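# Swap the container's cap and bin the old one

## Task

Take the old cap off the container and drop it into the bin, then screw the new cap on firmly and leave the container upright on the bench; the container must never be dropped.

## Robot and tools

Robot: two arms, left_arm and right_arm, each ending in a two-finger gripper. Bases (scene frame): left_arm at (+0.002, +0.234, 0) m, right_arm at (+0.020, -0.261, 0) m, both turned only slightly about z.

Frame: the scene frame has its origin at table-top height, halfway between the nominal bases. +x points out over the table, +z up, and left_arm sits on the +y side. Image left/right does not match arm names. Reported end_effector_position (m) and end_effector_quat_wxyz use this frame and can be off by a few cm. The gripper's fingers point along its own +z and open/close along its own y; the reported point lies between the pads, about 1 cm behind the tips.

Number layout (execute_actions and move): every row is one flat list of 14 numbers, each in [-1, 1]: dx, dy, dz, rx, ry, rz, opening for left_arm, then the same seven for right_arm. Both arms are always included. dx..rz are offsets, not poses: they are measured along scene-frame axes from that arm's Hand target at the moment the action or move begins (rotation about the Hand target's position). Scale: 1.0 equals 0.6 m or 180 degrees; rx, ry, rz form one rotation vector. Each row within an action or target list counts from that same starting Hand target, not from the previous row. Sending the same offset again moves further. Six zeros re-commands the current Hand target. Opening is absolute: +1 fully open (0.094 m), -1 closed. Always send the desired opening; 0 means half open, not 'unchanged'.

execute_actions(actions, cameras): actions is a list of actions; each action is up to 15 rows, one per 1/30 s step, and a short action repeats its last row to fill 15 steps. An empty list returns images and the full state. cameras: list of names, ["all"], [] or null.

move(target, speed, blend, opening_speed, grip_force, blocking, cameras): drives each gripper in a straight line toward target, one 14-number row or a list of up to 15 rows (all counted from the starting Hand targets). speed in m/s, 0.002 to 2.9, default 0.25 (turns up to twice that in rad/s), one value or one per target. blend in m rounds corners in a list; 0 stops at each. opening_speed: rate of the opening command per second on the -1..+1 scale, at least 0.2. grip_force: newtons per pad, 10 to 50, one value or one per arm; it persists; lower force closes slowly. blocking=false returns after about 0.5 s while the move continues. A move lasts 0.5 to 10 s, does not avoid obstacles or the other arm, and grippers lag and can overshoot at speed, especially with arms stretched. Avoid paths near an arm's own base. Opening changes may pause the path. The result adds a move: line, e.g. done, off_target, moving, held, fault, plus limits (paced = pose clipped; held = a check withheld steps). done means within 10 mm and 2 degrees; neither done nor off_target proves contact or its absence.

wait(seconds 0 to 10, cameras): lets time pass holding commands; returns early if a running move ends. stop(cameras): brakes the running move. zoom_image(camera, region [x0,y0,x1,y1] in pixels, at most 504x504): enlarges part of a camera's newest image; cameras are cam_high, cam_low, cam_close, cam_left_wrist, cam_right_wrist, all 504x504. finished_scene(scene): ends the current scene (give its number); irreversible, so only call it once the container is capped, upright on the bench and the old cap is in the bin.

Result lines: Hand target is the last commanded pose after clipping; the gripper often rests short of it, by up to a few cm, from friction or load. Re-sending zeros asks again; if still short, add the gap as an offset. Orientation commands are clipped to 40 degrees from the measured orientation each step. grip_measured is the measured opening on the command scale (reads up to 2.5 mm wide when empty; under a firm grip slightly narrower than the part). grip_effort_nm is motor effort, negative closing; it is not pad force and keeps an offset at rest. Joint velocities may be summarised as within noise. Joint torques include the arm's weight; the first three wrap at ±28 N m. Tool commands shows current commands. Joint ranges (rad): waist -2.618..3.054, shoulder 0..3.142, elbow 0..3.142 (straight at 2.901), wrist pitch and yaw ±1.571, wrist roll ±2.094.

Gripping: fingers go where grip_measured reads the commanded value; squeeze rises about 1 N per 0.001 below first touch and jumps to the force limit near 20 N, so command well below contact (0.06 less, 0.11+ for small or round parts) for a firm hold. Close slowly on fragile items. To release, command clearly above grip_measured.

Cautions: do not drop the container or let anything fall off the table; do not release parts that are moving; no slams, hard hits or hard pushes on fixed or heavy items. Never let the grippers, housings or wrist cameras touch each other, and never grip the other arm's fingers. Avoid strain on camera cables. A blocked arm keeps pushing until commanded back past its gripper. Holding loads, stretching out or pushing at unreachable poses heats motors: MOTOR HOT appears at 75 °C, a fault folds the arm at 90 °C, and at 100 °C it collapses. Loose objects may occasionally be nudged by outside pushes. The scene keeps running while you reason.

Each tool is called after "Call:" by a JSON object that holds its "fn" and its "kwargs".

## Session

I'll start by looking at the scene.

Call:
{"fn": "execute_actions", "kwargs": {"actions": []}}

Scene clock: 0.00 s.
left_arm: end_effector_position=(+0.4082, +0.2205, +0.0986) grip_measured=+1.000 grip_effort_nm=n/a end_effector_quat_wxyz=(+0.573, +0.014, +0.819, +0.001) | right_arm: end_effector_position=(+0.4139, -0.3220, +0.1021) grip_measured=+1.000 grip_effort_nm=n/a end_effector_quat_wxyz=(+0.592, +0.104, +0.798, -0.046)
Joint positions: left_arm=[-0.009 1.551 0.408 0.792 -0.032 0.007 0.094] | right_arm=[-0.112 1.55 0.35 0.9 0.086 0.079 0.094]
Joint velocities: within noise
Joint torques (N m): no reading
Motor temperatures (°C): left_arm=[27 26 36 29 27 26 24] | right_arm=[32 34 36 32 27 27 30]
Heat: left arm: 36 °C; right arm: 36 °C.
Hand target: left_arm +0.4101, +0.2205, +0.1034; +0.578, +0.014, +0.816, +0.001 | right_arm +0.4147, -0.3222, +0.1040; +0.593, +0.104, +0.797, -0.046
Tool commands: left_gripper/opening=+1.0 right_gripper/opening=+1.0

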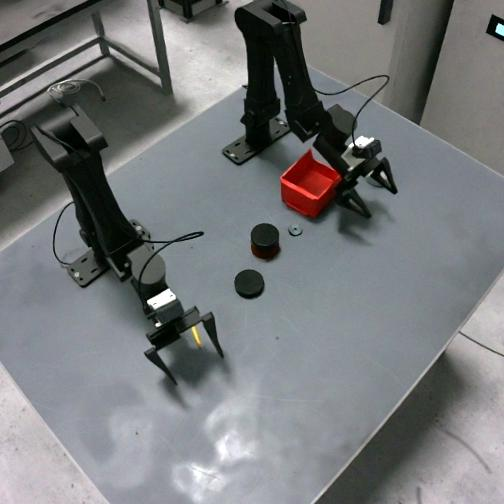

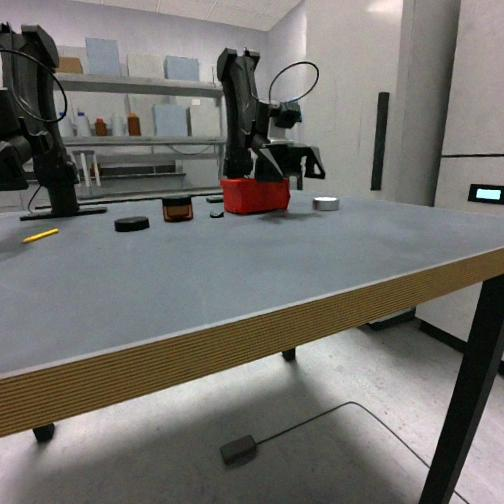

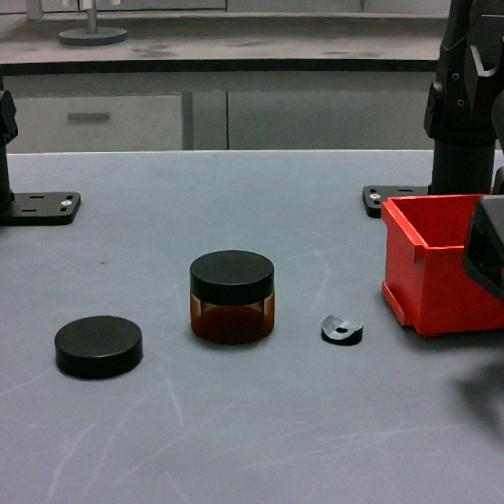

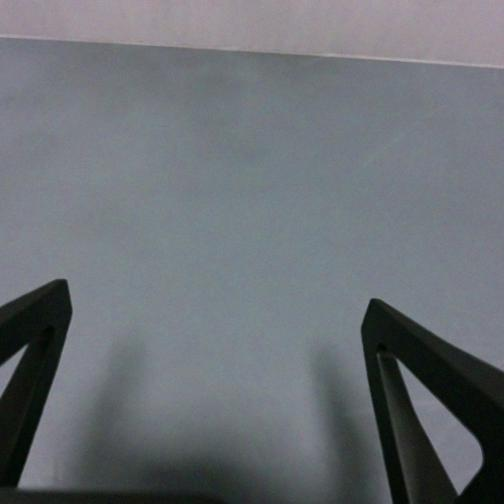

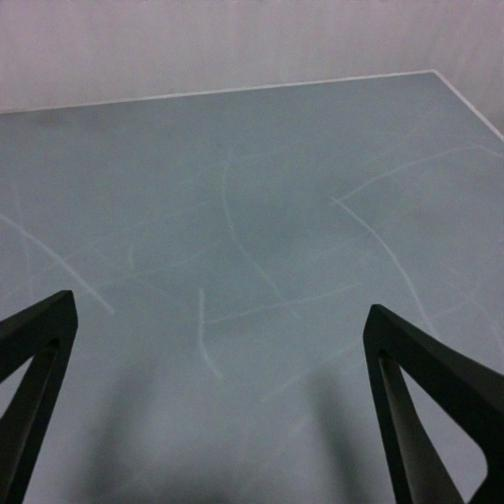

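Call:
{"fn": "zoom_image", "kwargs": {"camera": "cam_close", "region": [30, 220, 400, 400]}}

Call:
{"fn": "zoom_image", "kwargs": {"camera": "cam_high", "region": [200, 120, 420, 340]}}

Call:
{"fn": "zoom_image", "kwargs": {"camera": "cam_high", "region": [120, 220, 280, 380]}}

Call:
{"fn": "zoom_image", "kwargs": {"camera": "cam_low", "region": [0, 160, 350, 260]}}

Scaled by 1.362 from the camera's 504x504 image, which has a finer 720x720 frame.

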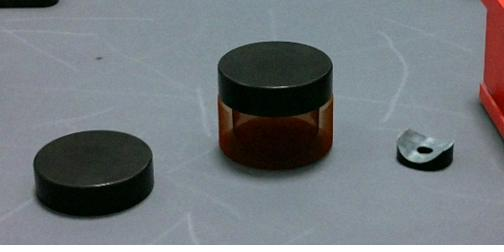

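Scaled by 2.291 from the camera's 504x504 image, which has a finer 720x720 frame.

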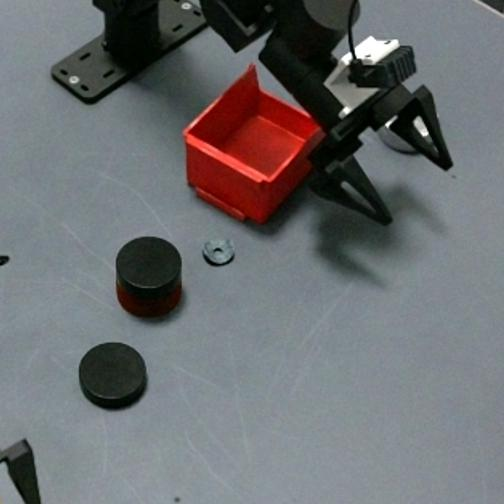

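Scaled by 3.150 from the camera's 504x504 image, which has a finer 720x720 frame.

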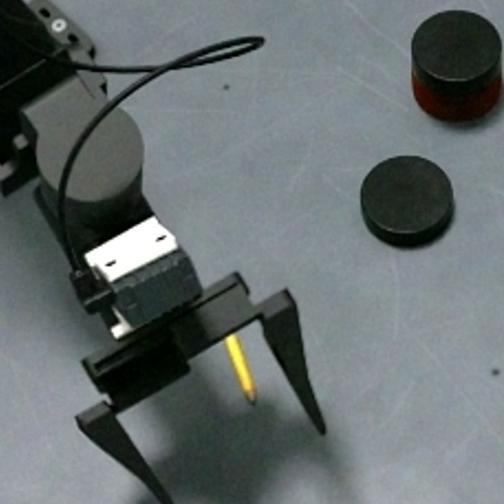

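Scaled by 1.440 from the camera's 504x504 image, which has a finer 720x720 frame.

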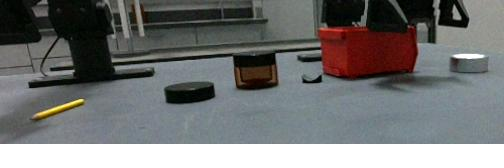

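Call:
{"fn": "move", "kwargs": {"target": [0,0,0,0,0,0,1, -0.241,0.487,0.0933,-0.0574,0.152,0.305,1], "speed": 0.3, "cameras": ["cam_high","cam_close","cam_right_wrist"]}}

Scene clock: 312.33 s.
left_arm: end_effector_position=(+0.4082, +0.2205, +0.0986) grip_measured=+1.000 grip_effort_nm=-0.03 end_effector_quat_wxyz=(+0.573, +0.014, +0.819, +0.001) | right_arm: end_effector_position=(+0.2686, -0.0352, +0.1511) grip_measured=+1.000 grip_effort_nm=0.01 end_effector_quat_wxyz=(+0.354, -0.336, +0.863, +0.130)
Joint positions: left_arm=[-0.009 1.551 0.408 0.792 -0.032 0.007 0.094] | right_arm=[0.747 1.141 0.789 -0.446 0.012 -0.006 0.094]
Joint torques (N m): left_arm=[-0.01 -4.92 5.57 1.9 0 0.03] | right_arm=[0.14 -2.54 11.32 1.39 -0.08 0.06]
Motor temperatures (°C): left_arm=[26 27 35 43 26 26 24] | right_arm=[30 34 35 43 27 26 30]
Heat: left arm: 43 °C; right arm: 43 °C.
Hand target: left_arm +0.4101, +0.2205, +0.1034; +0.578, +0.014, +0.816, +0.001 | right_arm +0.2701, -0.0301, +0.1600; +0.357, -0.335, +0.861, +0.139
Off the commanded pose: left_arm 0.005 m, 1 deg | right_arm 0.010 m, 1 deg.
move: done
camera_calibration:
cam_right_wrist: T_world_to_cam=[[0.706493, -0.703081, 0.0809047, -0.234858], [-0.686705, -0.708671, -0.16193, 0.203155], [0.171185, 0.0588447, -0.98348, 0.233319], [0, 0, 0, 1]] pos_world=[0.265492, -0.0348837, 0.281363]
Images, in order (width x height): cam_high 504x504, cam_close 504x504, cam_right_wrist 504x504.

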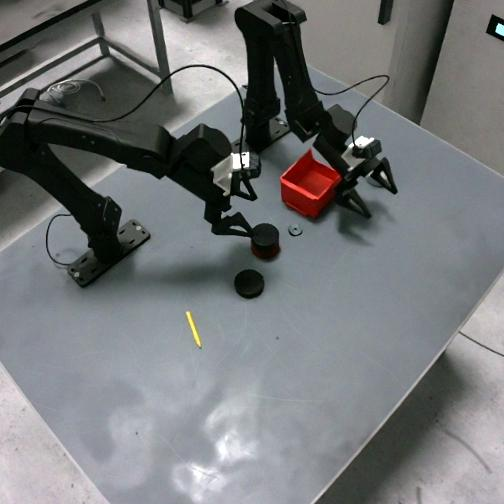

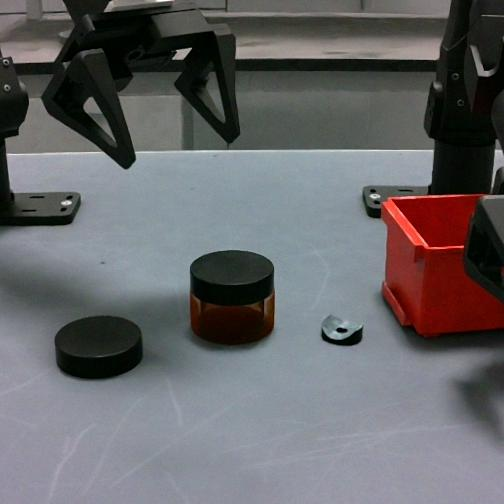

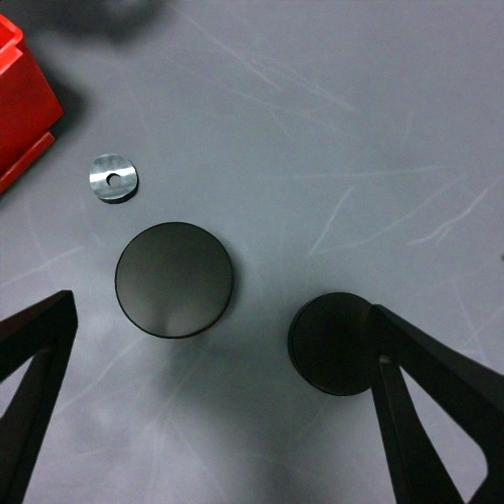

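Call:
{"fn": "zoom_image", "kwargs": {"camera": "cam_high", "region": [170, 120, 330, 280]}}

Call:
{"fn": "zoom_image", "kwargs": {"camera": "cam_close", "region": [30, 0, 280, 200]}}

Call:
{"fn": "zoom_image", "kwargs": {"camera": "cam_right_wrist", "region": [252, 252, 504, 504]}}

Scaled by 3.150 from the camera's 504x504 image, which has a finer 720x720 frame.

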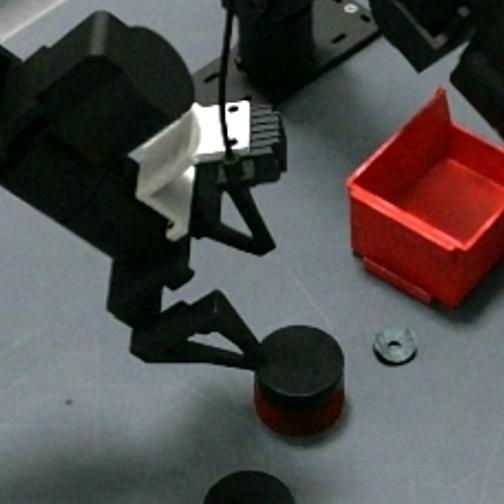

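Scaled by 2.016 from the camera's 504x504 image, which has a finer 720x720 frame.

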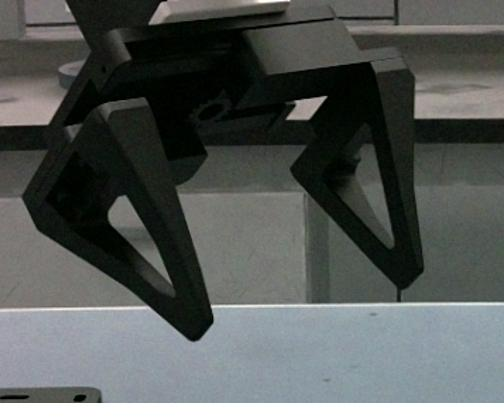

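Scaled by 2.000 from the camera's 504x504 image, which has a finer 720x720 frame.

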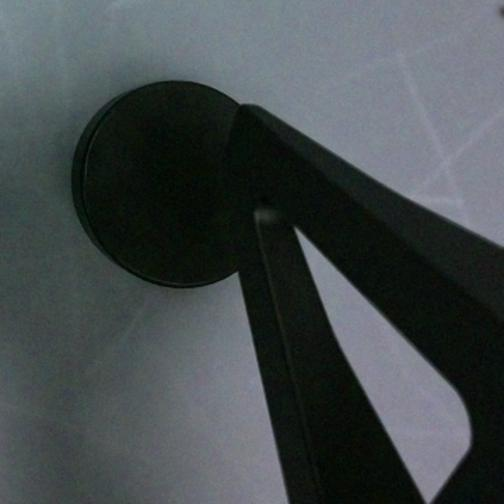

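Call:
{"fn": "move", "kwargs": {"target": [0,0,0,0,0,0,1, -0.0085,0.0468,-0.0833,0.0777,-0.0791,0.0224,0.65], "speed": 0.25, "cameras": ["cam_close","cam_right_wrist"]}}

Scene clock: 448.37 s.
left_arm: end_effector_position=(+0.4082, +0.2205, +0.0986) grip_measured=+1.000 grip_effort_nm=-0.03 end_effector_quat_wxyz=(+0.573, +0.014, +0.819, +0.001) | right_arm: end_effector_position=(+0.2699, -0.0021, +0.1179) grip_measured=+0.652 grip_effort_nm=-0.11 end_effector_quat_wxyz=(+0.502, -0.329, +0.772, +0.209)
Joint positions: left_arm=[-0.009 1.551 0.408 0.792 -0.032 0.007 0.094] | right_arm=[0.81 1.198 0.35 0.427 0.007 -0.005 0.078]
Joint torques (N m): left_arm=[-0.02 -4.89 5.57 1.9 0 0.01] | right_arm=[0.44 -2.5 6.09 1.86 -0.08 0.02]
Heat: left arm: 45 °C; right arm: 41 °C.
Hand target: left_arm +0.4101, +0.2205, +0.1034; +0.578, +0.014, +0.816, +0.001 | right_arm +0.2650, -0.0020, +0.1100; +0.494, -0.334, +0.774, +0.212
Off the commanded pose: left_arm 0.005 m, 1 deg | right_arm 0.009 m, 1 deg.
move: done
camera_calibration:
cam_right_wrist: T_world_to_cam=[[0.729497, -0.678085, 0.0896358, -0.217027], [-0.54993, -0.65939, -0.512623, 0.226699], [0.406707, 0.324664, -0.853922, 0.120208], [0, 0, 0, 1]] pos_world=[0.2341, -0.0367065, 0.238313]
Images, in order (width x height): cam_close 504x504, cam_right_wrist 504x504.

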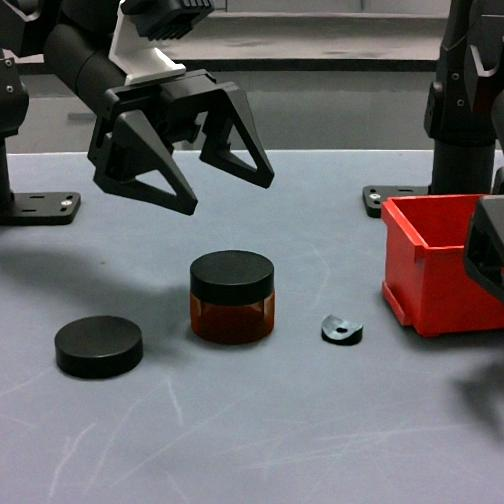

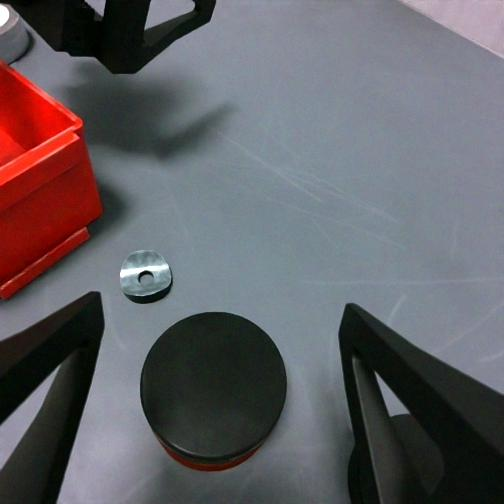

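Call:
{"fn": "move", "kwargs": {"target": [[0,0,0,0,0,0,1, 0.0917,-0.33,0.0667,0.014,-0.0241,-0.195,0.65],[-0.2418,-0.3725,0.061,-0.035,0.3915,0.0579,1, 0.0917,-0.33,0.0667,0.014,-0.0241,-0.195,0.65]], "speed": 0.3, "cameras": ["cam_high","cam_close","cam_left_wrist"]}}

Scene clock: 778.40 s.
left_arm: end_effector_position=(+0.2631, +0.0000, +0.1397) grip_measured=+1.000 grip_effort_nm=-0.03 end_effector_quat_wxyz=(+0.002, -0.085, +0.996, -0.002) | right_arm: end_effector_position=(+0.3218, -0.2001, +0.1496) grip_measured=+0.652 grip_effort_nm=-0.12 end_effector_quat_wxyz=(+0.570, -0.078, +0.816, +0.056)
Joint positions: left_arm=[-0.692 1.87 1.707 -1.402 0 -0.903 0.094] | right_arm=[0.205 0.758 0.26 0.148 0.006 0.005 0.078]
Joint torques (N m): left_arm=[-0.24 -6.16 7.66 0.16 -0.03 -0.09] | right_arm=[-0.5 -1.61 8.5 1.68 -0.08 -0.03]
Heat: left arm: 45 °C; right arm: 47 °C.
Hand target: left_arm +0.2651, -0.0030, +0.1401; +0.000, -0.088, +0.996, +0.000 | right_arm +0.3201, -0.1999, +0.1500; +0.570, -0.082, +0.815, +0.057
Off the commanded pose: left_arm 0.004 m, 0 deg | right_arm 0.002 m, 0 deg.
move: done
camera_calibration:
cam_left_wrist: T_world_to_cam=[[0.284072, -0.958023, 0.0386755, -0.0904281], [-0.81038, -0.218344, 0.543701, 0.160221], [-0.512433, -0.185792, -0.838388, 0.377142], [0, 0, 0, 1]] pos_world=[0.348788, 0.018421, 0.232576]
Images, in order (width x height): cam_high 504x504, cam_close 504x504, cam_left_wrist 504x504.

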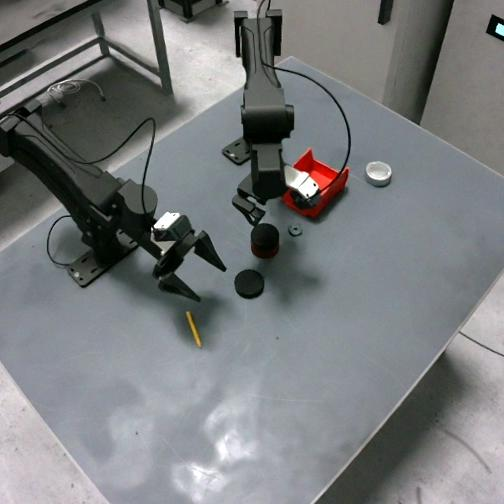

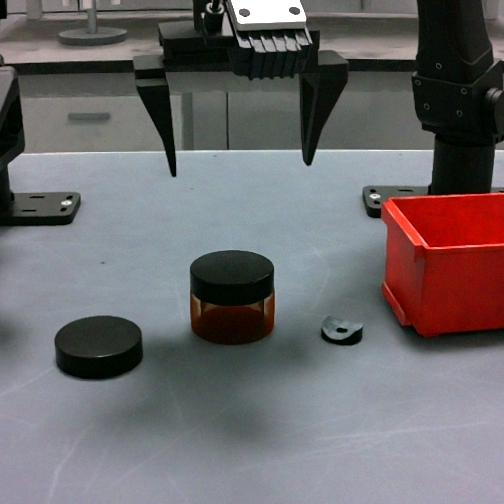

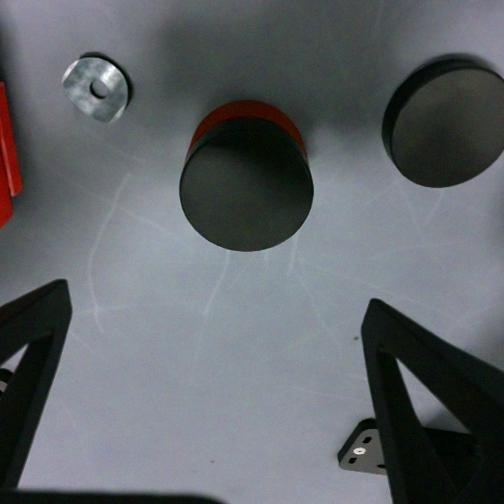

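Call:
{"fn": "move", "kwargs": {"target": [0.0115,-0.0175,-0.083,0,0,0,1, 0,0,0,0,0,0,0.65], "speed": 0.2, "cameras": ["cam_close","cam_left_wrist"]}}

Scene clock: 800.97 s.
left_arm: end_effector_position=(+0.2724, -0.0103, +0.0958) grip_measured=+1.000 grip_effort_nm=-0.03 end_effector_quat_wxyz=(+0.001, -0.088, +0.996, -0.002) | right_arm: end_effector_position=(+0.3218, -0.2001, +0.1496) grip_measured=+0.652 grip_effort_nm=-0.12 end_effector_quat_wxyz=(+0.570, -0.078, +0.816, +0.056)
Joint positions: left_arm=[-0.696 1.928 1.61 -1.249 0.001 -0.912 0.094] | right_arm=[0.205 0.758 0.26 0.148 0.006 0.005 0.078]
Joint torques (N m): left_arm=[-0.64 -7.1 5.3 0.41 -0.01 -0.06] | right_arm=[-0.55 -1.59 8.49 1.68 -0.08 -0.06]
Heat: left arm: 40 °C; right arm: 47 °C.
Hand target: left_arm +0.2720, -0.0135, +0.0903; +0.000, -0.088, +0.996, +0.000 | right_arm +0.3201, -0.1999, +0.1500; +0.570, -0.082, +0.815, +0.057
Off the commanded pose: left_arm 0.006 m, 0 deg | right_arm 0.002 m, 0 deg.
move: done
camera_calibration:
cam_left_wrist: T_world_to_cam=[[0.289273, -0.956516, 0.0373861, -0.102508], [-0.807836, -0.222984, 0.545599, 0.188429], [-0.513538, -0.188029, -0.837212, 0.34334], [0, 0, 0, 1]] pos_world=[0.358191, 0.00852392, 0.188474]
Images, in order (width x height): cam_close 504x504, cam_left_wrist 504x504.

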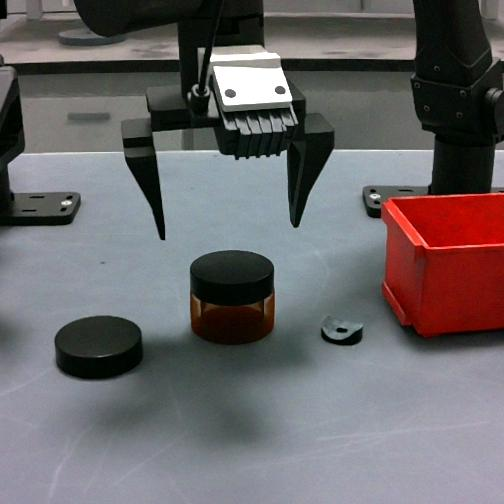

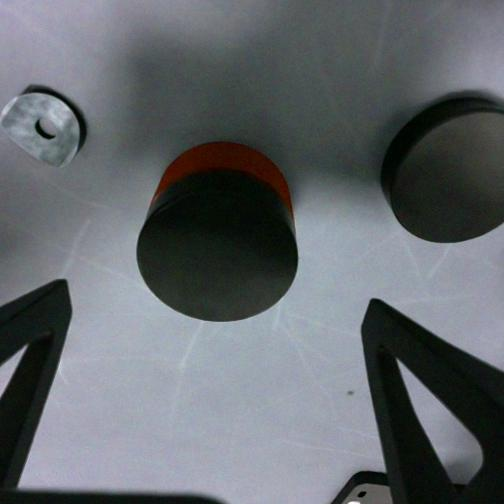

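Call:
{"fn": "move", "kwargs": {"target": [-0.004,0.0002,-0.0672,0,0,0,1, 0,0,0,0,0,0,0.65], "speed": 0.15, "cameras": ["cam_close","cam_left_wrist"]}}

Scene clock: 842.43 s.
left_arm: end_effector_position=(+0.2708, -0.0115, +0.0574) grip_measured=+1.000 grip_effort_nm=-0.03 end_effector_quat_wxyz=(+0.003, -0.087, +0.996, -0.004) | right_arm: end_effector_position=(+0.3218, -0.2001, +0.1496) grip_measured=+0.652 grip_effort_nm=-0.11 end_effector_quat_wxyz=(+0.570, -0.078, +0.816, +0.056)
Joint positions: left_arm=[-0.701 1.943 1.477 -1.095 0.002 -0.916 0.094] | right_arm=[0.205 0.758 0.26 0.148 0.006 0.005 0.078]
Joint torques (N m): left_arm=[-0.55 -6.86 5.05 0.39 -0.01 -0.07] | right_arm=[-0.51 -1.5 8.5 1.7 -0.11 -0.07]
Motor temperatures (°C): left_arm=[25 28 33 37 26 26 24] | right_arm=[29 31 34 47 27 26 29]
Heat: left arm: 37 °C; right arm: 47 °C.
Hand target: left_arm +0.2696, -0.0134, +0.0499; +0.000, -0.088, +0.996, +0.000 | right_arm +0.3201, -0.1999, +0.1500; +0.570, -0.082, +0.815, +0.057
Off the commanded pose: left_arm 0.008 m, 1 deg | right_arm 0.002 m, 0 deg.
move: done
camera_calibration:
cam_left_wrist: T_world_to_cam=[[0.287985, -0.956694, 0.0424372, -0.101756], [-0.810222, -0.219792, 0.543353, 0.208592], [-0.510495, -0.190861, -0.838431, 0.309266], [0, 0, 0, 1]] pos_world=[0.356189, 0.00752477, 0.150278]
Images, in order (width x height): cam_close 504x504, cam_left_wrist 504x504.

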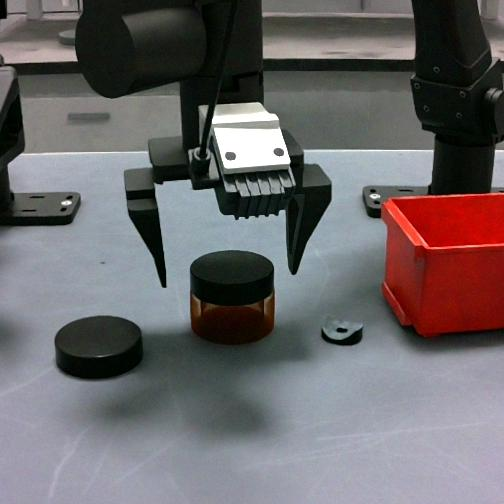

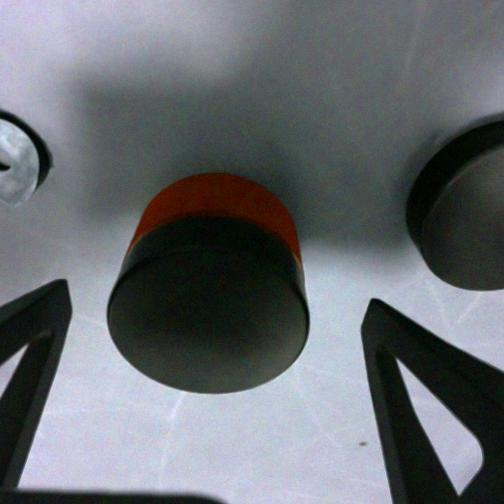

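Call:
{"fn": "zoom_image", "kwargs": {"camera": "cam_close", "region": [120, 190, 340, 360]}}

Call:
{"fn": "zoom_image", "kwargs": {"camera": "cam_left_wrist", "region": [0, 150, 400, 500]}}

Scaled by 2.291 from the camera's 504x504 image, which has a finer 720x720 frame.

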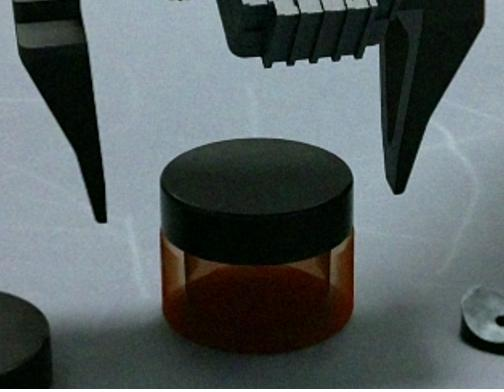

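Scaled by 1.260 from the camera's 504x504 image, which has a finer 720x720 frame.

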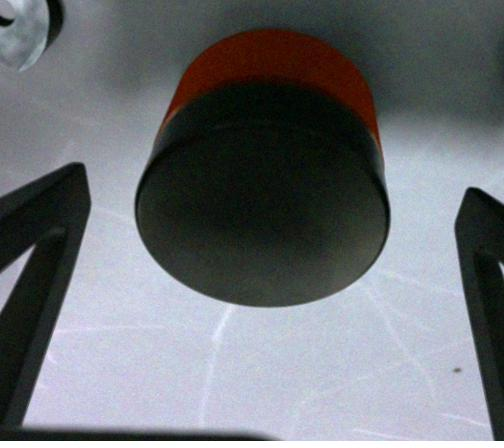

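Call:
{"fn": "move", "kwargs": {"target": [-0.0113,0.0022,-0.0157,0,0,0,1, 0,0,0,0,0,0,0.65], "speed": 0.1, "cameras": ["cam_close","cam_left_wrist"]}}

Scene clock: 972.37 s.
left_arm: end_effector_position=(+0.2642, -0.0107, +0.0446) grip_measured=+1.000 grip_effort_nm=-0.03 end_effector_quat_wxyz=(+0.000, -0.087, +0.996, -0.001) | right_arm: end_effector_position=(+0.3218, -0.2001, +0.1496) grip_measured=+0.652 grip_effort_nm=-0.11 end_effector_quat_wxyz=(+0.570, -0.078, +0.816, +0.056)
Joint positions: left_arm=[-0.712 1.943 1.425 -1.051 0.002 -0.926 0.094] | right_arm=[0.205 0.758 0.26 0.148 0.006 0.005 0.078]
Joint torques (N m): left_arm=[-0.53 -7.58 4.81 0.4 -0.01 -0.07] | right_arm=[-0.58 -1.48 8.57 1.71 -0.09 -0.06]
Heat: left arm: 33 °C; right arm: 46 °C.
Hand target: left_arm +0.2628, -0.0121, +0.0405; +0.000, -0.088, +0.996, +0.000 | right_arm +0.3201, -0.1999, +0.1500; +0.570, -0.082, +0.815, +0.057
Off the commanded pose: left_arm 0.005 m, 0 deg | right_arm 0.002 m, 0 deg.
move: done
camera_calibration:
cam_left_wrist: T_world_to_cam=[[0.287496, -0.957132, 0.0352733, -0.0980266], [-0.807052, -0.222255, 0.547055, 0.209374], [-0.515765, -0.185744, -0.836353, 0.29671], [0, 0, 0, 1]] pos_world=[0.350191, 0.0078222, 0.137073]
Images, in order (width x height): cam_close 504x504, cam_left_wrist 504x504.

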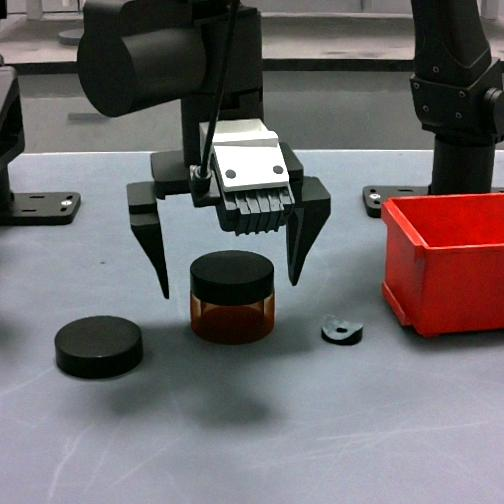

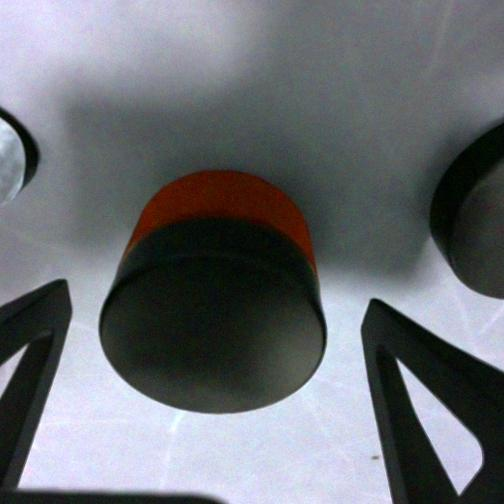

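Call:
{"fn": "move", "kwargs": {"target": [0,0,0.01,0,0,0,1, 0,0,0,0,0,0,0.65], "speed": 0.1, "cameras": ["cam_close"]}}

Scene clock: 998.40 s.
left_arm: end_effector_position=(+0.2643, -0.0108, +0.0446) grip_measured=+1.000 grip_effort_nm=-0.03 end_effector_quat_wxyz=(+0.000, -0.087, +0.996, -0.001) | right_arm: end_effector_position=(+0.3218, -0.2001, +0.1496) grip_measured=+0.652 grip_effort_nm=-0.11 end_effector_quat_wxyz=(+0.570, -0.078, +0.816, +0.056)
Joint positions: left_arm=[-0.712 1.943 1.425 -1.051 0.002 -0.927 0.094] | right_arm=[0.205 0.758 0.26 0.148 0.006 0.005 0.078]
Joint torques (N m): left_arm=[-0.54 -8.02 5.89 0.18 -0.01 -0.07] | right_arm=[-0.53 -1.46 8.58 1.68 -0.07 -0.07]
Motor temperatures (°C): left_arm=[25 29 33 32 26 26 24] | right_arm=[29 31 34 46 27 26 29]
Heat: left arm: 33 °C; right arm: 46 °C.
Hand target: left_arm +0.2628, -0.0121, +0.0465; +0.000, -0.088, +0.996, +0.000 | right_arm +0.3201, -0.1999, +0.1500; +0.570, -0.082, +0.815, +0.057
Off the commanded pose: left_arm 0.003 m, 0 deg | right_arm 0.002 m, 0 deg.
move: done
Images, in order (width x height): cam_close 504x504.

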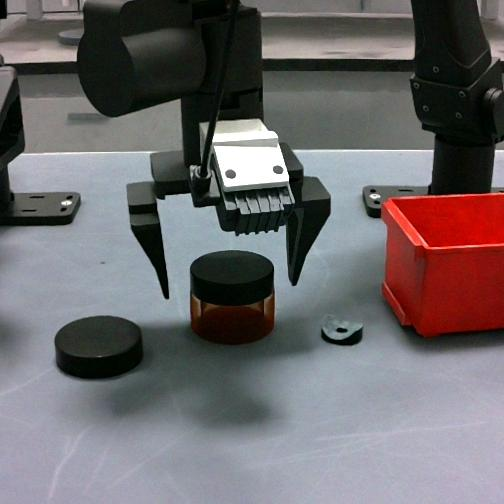

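Call:
{"fn": "move", "kwargs": {"target": [0,0,0.0108,0,0,0,1, 0,0,0,0,0,0,0.65], "speed": 0.1, "cameras": []}}

Scene clock: 1004.43 s.
left_arm: end_effector_position=(+0.2607, -0.0074, +0.0447) grip_measured=+1.000 grip_effort_nm=-0.03 end_effector_quat_wxyz=(-0.007, -0.087, +0.996, +0.006) | right_arm: end_effector_position=(+0.3218, -0.2001, +0.1496) grip_measured=+0.652 grip_effort_nm=-0.12 end_effector_quat_wxyz=(+0.570, -0.078, +0.816, +0.056)
Joint positions: left_arm=[-0.712 1.943 1.425 -1.07 0.002 -0.927 0.094] | right_arm=[0.205 0.758 0.26 0.148 0.006 0.005 0.078]
Joint torques (N m): left_arm=[-0.51 -8.5 7.16 0.11 -0.01 -0.07] | right_arm=[-0.59 -1.55 8.58 1.72 -0.1 -0.08]
Heat: left arm: 33 °C; right arm: 46 °C.
Hand target: left_arm +0.2628, -0.0121, +0.0530; +0.000, -0.088, +0.996, +0.000 | right_arm +0.3201, -0.1999, +0.1500; +0.570, -0.082, +0.815, +0.057
Off the commanded pose: left_arm 0.010 m, 1 deg | right_arm 0.002 m, 0 deg.
move: done
No camera images: "cameras" was empty.

Call:
{"fn": "move", "kwargs": {"target": [[0,0,0.04,0,0,0,1, 0,0,0,0,0,0,0.65],[0,0,-0.0143,0,0,0,1, 0,0,0,0,0,0,0.65]], "speed": 0.1, "cameras": ["cam_close","cam_left_wrist"]}}

Scene clock: 1017.17 s.
left_arm: end_effector_position=(+0.2637, -0.0102, +0.0468) grip_measured=+1.000 grip_effort_nm=-0.03 end_effector_quat_wxyz=(-0.002, -0.087, +0.996, +0.001) | right_arm: end_effector_position=(+0.3218, -0.2001, +0.1496) grip_measured=+0.652 grip_effort_nm=-0.12 end_effector_quat_wxyz=(+0.570, -0.078, +0.816, +0.056)
Joint positions: left_arm=[-0.712 1.943 1.434 -1.066 0.002 -0.927 0.094] | right_arm=[0.205 0.758 0.26 0.148 0.006 0.005 0.078]
Joint torques (N m): left_arm=[-0.53 -7.86 4.88 0.39 -0.02 -0.07] | right_arm=[-0.55 -1.58 8.55 1.71 -0.09 -0.07]
Heat: left arm: 33 °C; right arm: 46 °C.
Hand target: left_arm +0.2628, -0.0121, +0.0444; +0.000, -0.088, +0.996, +0.000 | right_arm +0.3201, -0.1999, +0.1500; +0.570, -0.082, +0.815, +0.057
Off the commanded pose: left_arm 0.003 m, 0 deg | right_arm 0.002 m, 0 deg.
move: done
camera_calibration:
cam_left_wrist: T_world_to_cam=[[0.28805, -0.957125, 0.0306324, -0.0974268], [-0.80479, -0.22462, 0.549417, 0.207146], [-0.51898, -0.182912, -0.834987, 0.299279], [0, 0, 0, 1]] pos_world=[0.350092, 0.0080211, 0.139069]
Images, in order (width x height): cam_close 504x504, cam_left_wrist 504x504.

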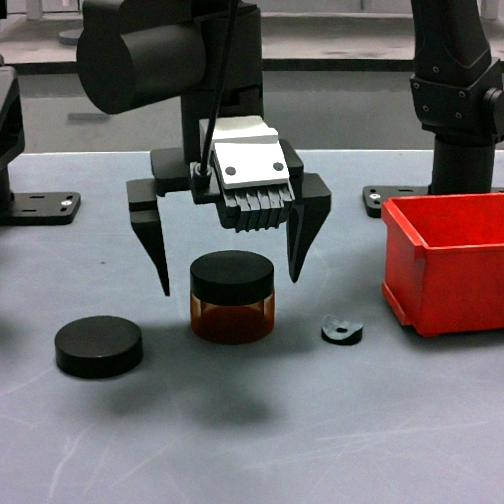

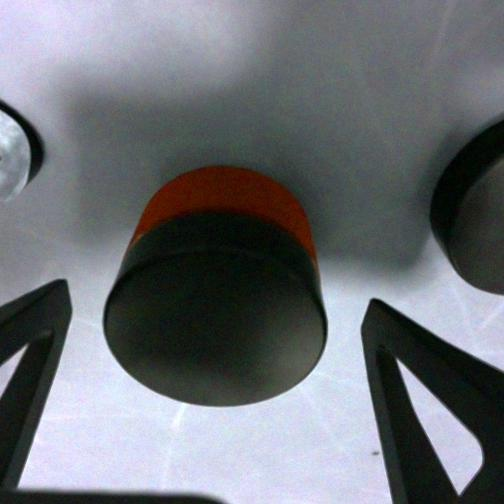

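Call:
{"fn": "move", "kwargs": {"target": [[0,0,0.04,0,0,0,1, 0,0,0,0,0,0,0.65],[0,0,0.008,0,0,0,1, 0,0,0,0,0,0,0.65]], "speed": 0.1, "cameras": ["cam_close","cam_left_wrist"]}}

Scene clock: 1032.23 s.
left_arm: end_effector_position=(+0.2638, -0.0103, +0.0504) grip_measured=+1.000 grip_effort_nm=-0.03 end_effector_quat_wxyz=(-0.003, -0.087, +0.996, +0.002) | right_arm: end_effector_position=(+0.3218, -0.2001, +0.1496) grip_measured=+0.652 grip_effort_nm=-0.12 end_effector_quat_wxyz=(+0.570, -0.078, +0.816, +0.056)
Joint positions: left_arm=[-0.712 1.943 1.448 -1.083 0.002 -0.927 0.094] | right_arm=[0.205 0.758 0.26 0.148 0.006 0.005 0.078]
Joint torques (N m): left_arm=[-0.53 -8.21 4.81 0.35 -0.01 -0.07] | right_arm=[-0.61 -1.54 8.57 1.72 -0.12 -0.07]
Heat: left arm: 33 °C; right arm: 46 °C.
Hand target: left_arm +0.2628, -0.0121, +0.0492; +0.000, -0.088, +0.996, +0.000 | right_arm +0.3201, -0.1999, +0.1500; +0.570, -0.082, +0.815, +0.057
Off the commanded pose: left_arm 0.002 m, 0 deg | right_arm 0.002 m, 0 deg.
move: done
camera_calibration:
cam_left_wrist: T_world_to_cam=[[0.28813, -0.957191, 0.0277003, -0.0975126], [-0.803402, -0.225893, 0.550924, 0.204817], [-0.521082, -0.180992, -0.834095, 0.302729], [0, 0, 0, 1]] pos_world=[0.350393, 0.00772026, 0.142367]
Images, in order (width x height): cam_close 504x504, cam_left_wrist 504x504.

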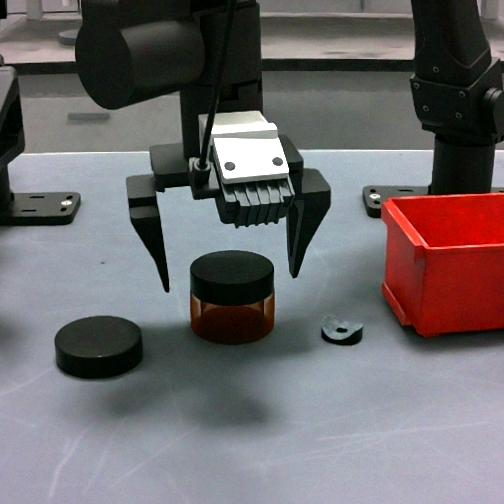

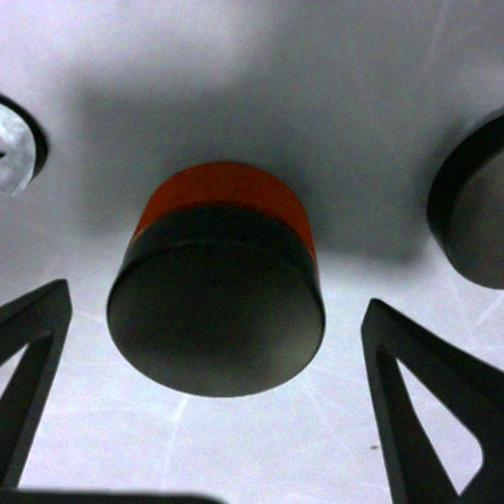

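Call:
{"fn": "move", "kwargs": {"target": [0,0,0,0,0,0,0.2, 0,0,0,0,0,0,0.65], "opening_speed": 0.4, "cameras": ["cam_close","cam_left_wrist"]}}

Scene clock: 1046.73 s.
left_arm: end_effector_position=(+0.2639, -0.0104, +0.0504) grip_measured=+0.325 grip_effort_nm=-1.05 end_effector_quat_wxyz=(-0.003, -0.087, +0.996, +0.002) | right_arm: end_effector_position=(+0.3218, -0.2001, +0.1496) grip_measured=+0.652 grip_effort_nm=-0.11 end_effector_quat_wxyz=(+0.570, -0.078, +0.816, +0.056)
Joint positions: left_arm=[-0.712 1.943 1.448 -1.083 0.002 -0.927 0.062] | right_arm=[0.205 0.758 0.26 0.148 0.006 0.005 0.078]
Joint torques (N m): left_arm=[-0.54 -8.23 4.81 0.38 -0.01 -0.07] | right_arm=[-0.54 -1.48 8.69 1.69 -0.06 -0.06]
Heat: left arm: 33 °C; right arm: 46 °C.
Hand target: left_arm +0.2628, -0.0122, +0.0492; +0.000, -0.088, +0.996, +0.000 | right_arm +0.3201, -0.1999, +0.1500; +0.570, -0.082, +0.815, +0.057
Off the commanded pose: left_arm 0.002 m, 0 deg | right_arm 0.002 m, 0 deg.
move: done
camera_calibration:
cam_left_wrist: T_world_to_cam=[[0.288433, -0.957081, 0.028343, -0.0978381], [-0.803622, -0.22588, 0.550608, 0.204942], [-0.520574, -0.18159, -0.834282, 0.3027], [0, 0, 0, 1]] pos_world=[0.350493, 0.00762064, 0.142468]
Images, in order (width x height): cam_close 504x504, cam_left_wrist 504x504.

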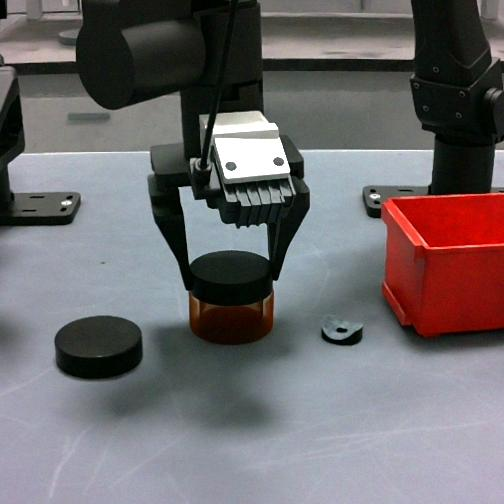

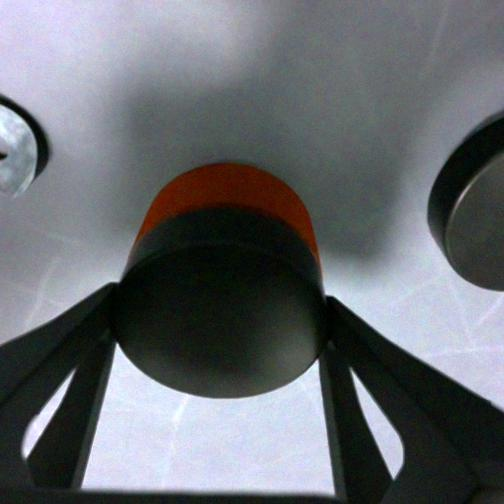

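Call:
{"fn": "move", "kwargs": {"target": [[0,0,0.1,0,0,0,0.2, 0,0,0,0,0,0,0.85],[0.0845,0.139,0.2097,0,0,0,0.2, 0,0,0,0,0,0,0.85]], "speed": 0.12, "blend": [0.02,0], "cameras": ["cam_high","cam_close","cam_left_wrist"]}}

Scene clock: 1095.77 s.
left_arm: end_effector_position=(+0.3109, +0.0714, +0.1628) grip_measured=+0.325 grip_effort_nm=-1.06 end_effector_quat_wxyz=(-0.014, -0.091, +0.996, +0.006) | right_arm: end_effector_position=(+0.3218, -0.2001, +0.1496) grip_measured=+0.848 grip_effort_nm=0.13 end_effector_quat_wxyz=(+0.570, -0.078, +0.816, +0.056)
Joint positions: left_arm=[-0.444 1.915 1.858 -1.545 0.005 -0.667 0.062] | right_arm=[0.205 0.758 0.26 0.148 0.006 0.005 0.087]
Joint torques (N m): left_arm=[0.02 -8.75 7.82 0.08 -0.03 0.11] | right_arm=[-0.62 -1.57 8.57 1.67 -0.06 -0.06]
Heat: left arm: 33 °C; right arm: 46 °C.
Hand target: left_arm +0.3134, +0.0713, +0.1751; +0.000, -0.088, +0.996, +0.000 | right_arm +0.3201, -0.1999, +0.1500; +0.570, -0.082, +0.815, +0.057
Off the commanded pose: left_arm 0.012 m, 2 deg | right_arm 0.002 m, 0 deg.
move: off_target (left_arm); blend cut to 0 m at target 1
camera_calibration:
cam_left_wrist: T_world_to_cam=[[0.296637, -0.95487, 0.0151814, -0.0368366], [-0.788939, -0.236069, 0.567316, 0.192678], [-0.538129, -0.180264, -0.82336, 0.439422], [0, 0, 0, 1]] pos_world=[0.399404, 0.089523, 0.253052]
Images, in order (width x height): cam_high 504x504, cam_close 504x504, cam_left_wrist 504x504.

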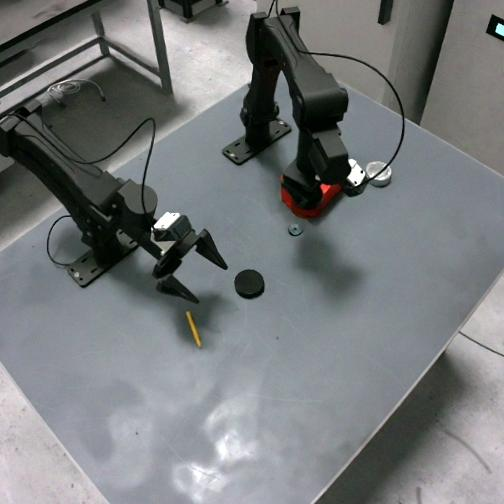

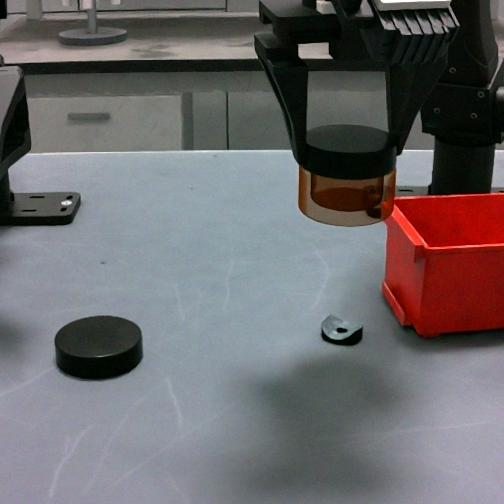

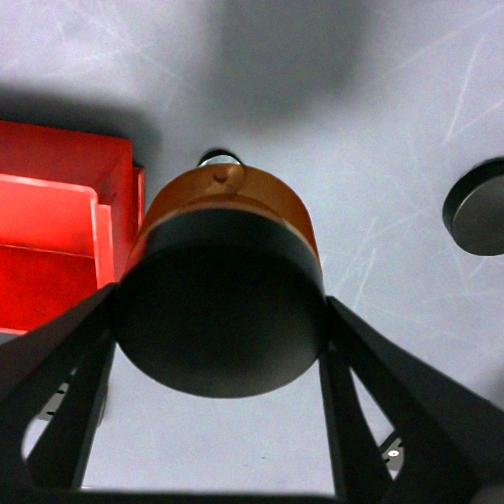

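Call:
{"fn": "move", "kwargs": {"target": [0,0,-0.032,0,0,0,0.2, -0.13,0.3368,-0.025,0,0,0.2139,0.85], "speed": 0.2, "cameras": ["cam_high","cam_close","cam_right_wrist"]}}

Scene clock: 1165.57 s.
left_arm: end_effector_position=(+0.3123, +0.0707, +0.1484) grip_measured=+0.325 grip_effort_nm=-1.06 end_effector_quat_wxyz=(-0.015, -0.091, +0.996, +0.007) | right_arm: end_effector_position=(+0.2397, -0.0063, +0.1216) grip_measured=+0.848 grip_effort_nm=0.13 end_effector_quat_wxyz=(+0.509, -0.343, +0.755, +0.233)
Joint positions: left_arm=[-0.444 1.915 1.8 -1.49 0.005 -0.666 0.062] | right_arm=[0.864 1.051 0.258 0.41 0.003 0.003 0.087]
Joint torques (N m): left_arm=[0.02 -9.85 5.09 0.31 -0.04 0.11] | right_arm=[0.32 -1.48 10.7 1.87 -0.11 -0.02]
Heat: left arm: 34 °C; right arm: 46 °C.
Hand target: left_arm +0.3135, +0.0713, +0.1559; +0.000, -0.087, +0.996, +0.000 | right_arm +0.2420, +0.0021, +0.1349; +0.519, -0.346, +0.743, +0.242
Off the commanded pose: left_arm 0.008 m, 2 deg | right_arm 0.016 m, 2 deg.
move: off_target (right_arm)
camera_calibration:
cam_right_wrist: T_world_to_cam=[[0.76375, -0.640408, 0.0810083, -0.20506], [-0.503784, -0.669814, -0.545482, 0.20209], [0.403592, 0.375802, -0.834198, 0.135666], [0, 0, 0, 1]] pos_world=[0.203671, -0.0469429, 0.24002]
Images, in order (width x height): cam_high 504x504, cam_close 504x504, cam_right_wrist 504x504.

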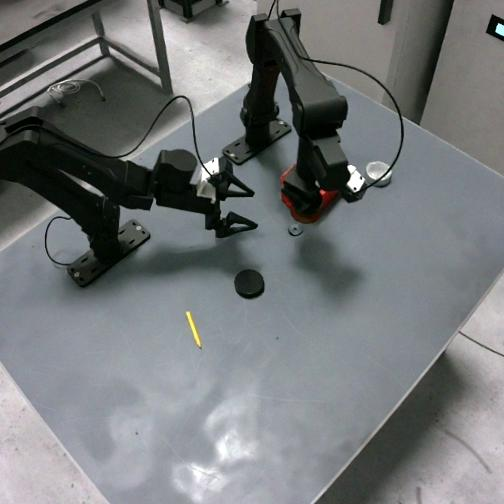

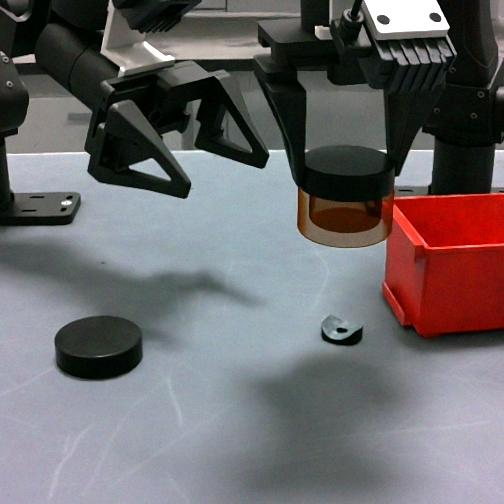

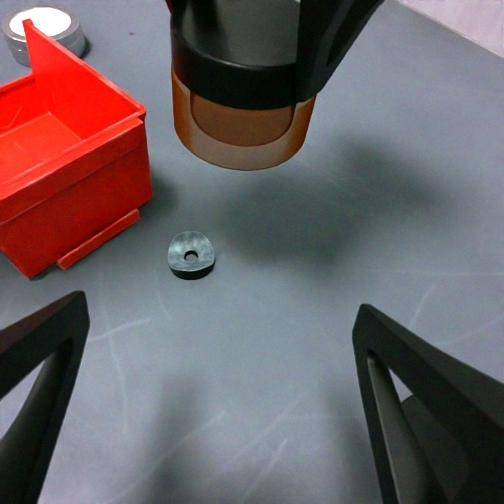

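Call:
{"fn": "move", "kwargs": {"target": [0,0,0.0167,-0.0045,-0.013,0,0.2, 0.0712,0.0655,-0.0083,0.0595,-0.0501,0,0.85], "speed": 0.15, "cameras": ["cam_close","cam_right_wrist"]}}

Scene clock: 1222.30 s.
left_arm: end_effector_position=(+0.3127, +0.0705, +0.1540) grip_measured=+0.325 grip_effort_nm=-1.06 end_effector_quat_wxyz=(-0.003, -0.091, +0.996, -0.001) | right_arm: end_effector_position=(+0.2812, +0.0371, +0.1261) grip_measured=+0.848 grip_effort_nm=0.13 end_effector_quat_wxyz=(+0.602, -0.313, +0.680, +0.278)
Joint positions: left_arm=[-0.444 1.89 1.79 -1.476 0.005 -0.666 0.062] | right_arm=[0.842 1.629 0.278 1.232 -0.027 -0.002 0.087]
Joint torques (N m): left_arm=[-0.24 -10.7 5.07 0.38 -0.1 0.07] | right_arm=[-0.59 -3.77 7.2 1.91 -0.11 -0.01]
Heat: left arm: 33 °C; right arm: 46 °C.
Hand target: left_arm +0.3134, +0.0713, +0.1659; +0.020, -0.087, +0.996, -0.009 | right_arm +0.2849, +0.0414, +0.1300; +0.606, -0.314, +0.674, +0.282
Off the commanded pose: left_arm 0.012 m, 3 deg | right_arm 0.007 m, 1 deg.
move: off_target (left_arm)
camera_calibration:
cam_right_wrist: T_world_to_cam=[[0.755504, -0.649775, 0.083704, -0.207055], [-0.386052, -0.544769, -0.74444, 0.241854], [0.529317, 0.530113, -0.662422, 0.0435811], [0, 0, 0, 1]] pos_world=[0.226731, -0.0258875, 0.226246]
Images, in order (width x height): cam_close 504x504, cam_right_wrist 504x504.

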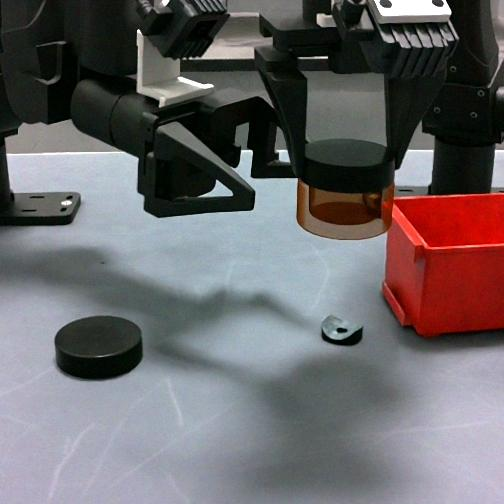

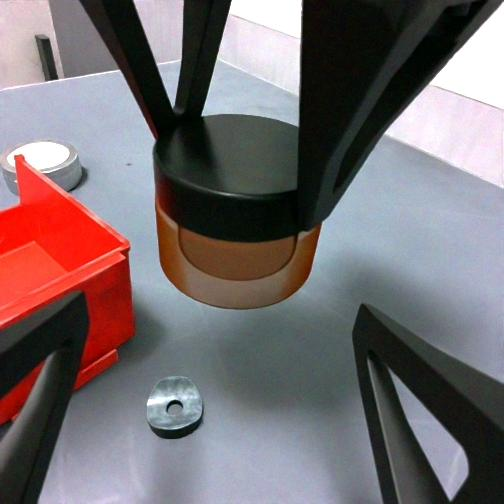

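Call:
{"fn": "zoom_image", "kwargs": {"camera": "cam_close", "region": [130, 60, 430, 260]}}

Call:
{"fn": "zoom_image", "kwargs": {"camera": "cam_right_wrist", "region": [60, 90, 420, 450]}}

Scaled by 1.680 from the camera's 504x504 image, which has a finer 720x720 frame.

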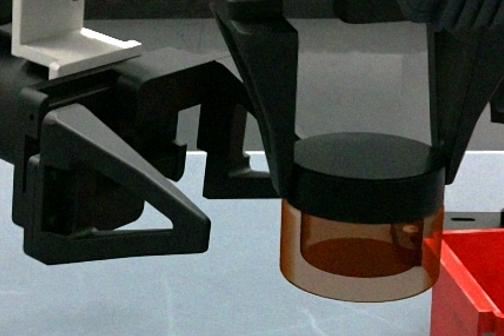

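Scaled by 1.400 from the camera's 504x504 image, which has a finer 720x720 frame.

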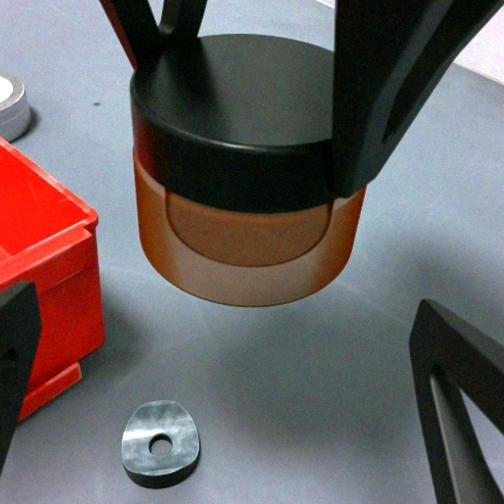

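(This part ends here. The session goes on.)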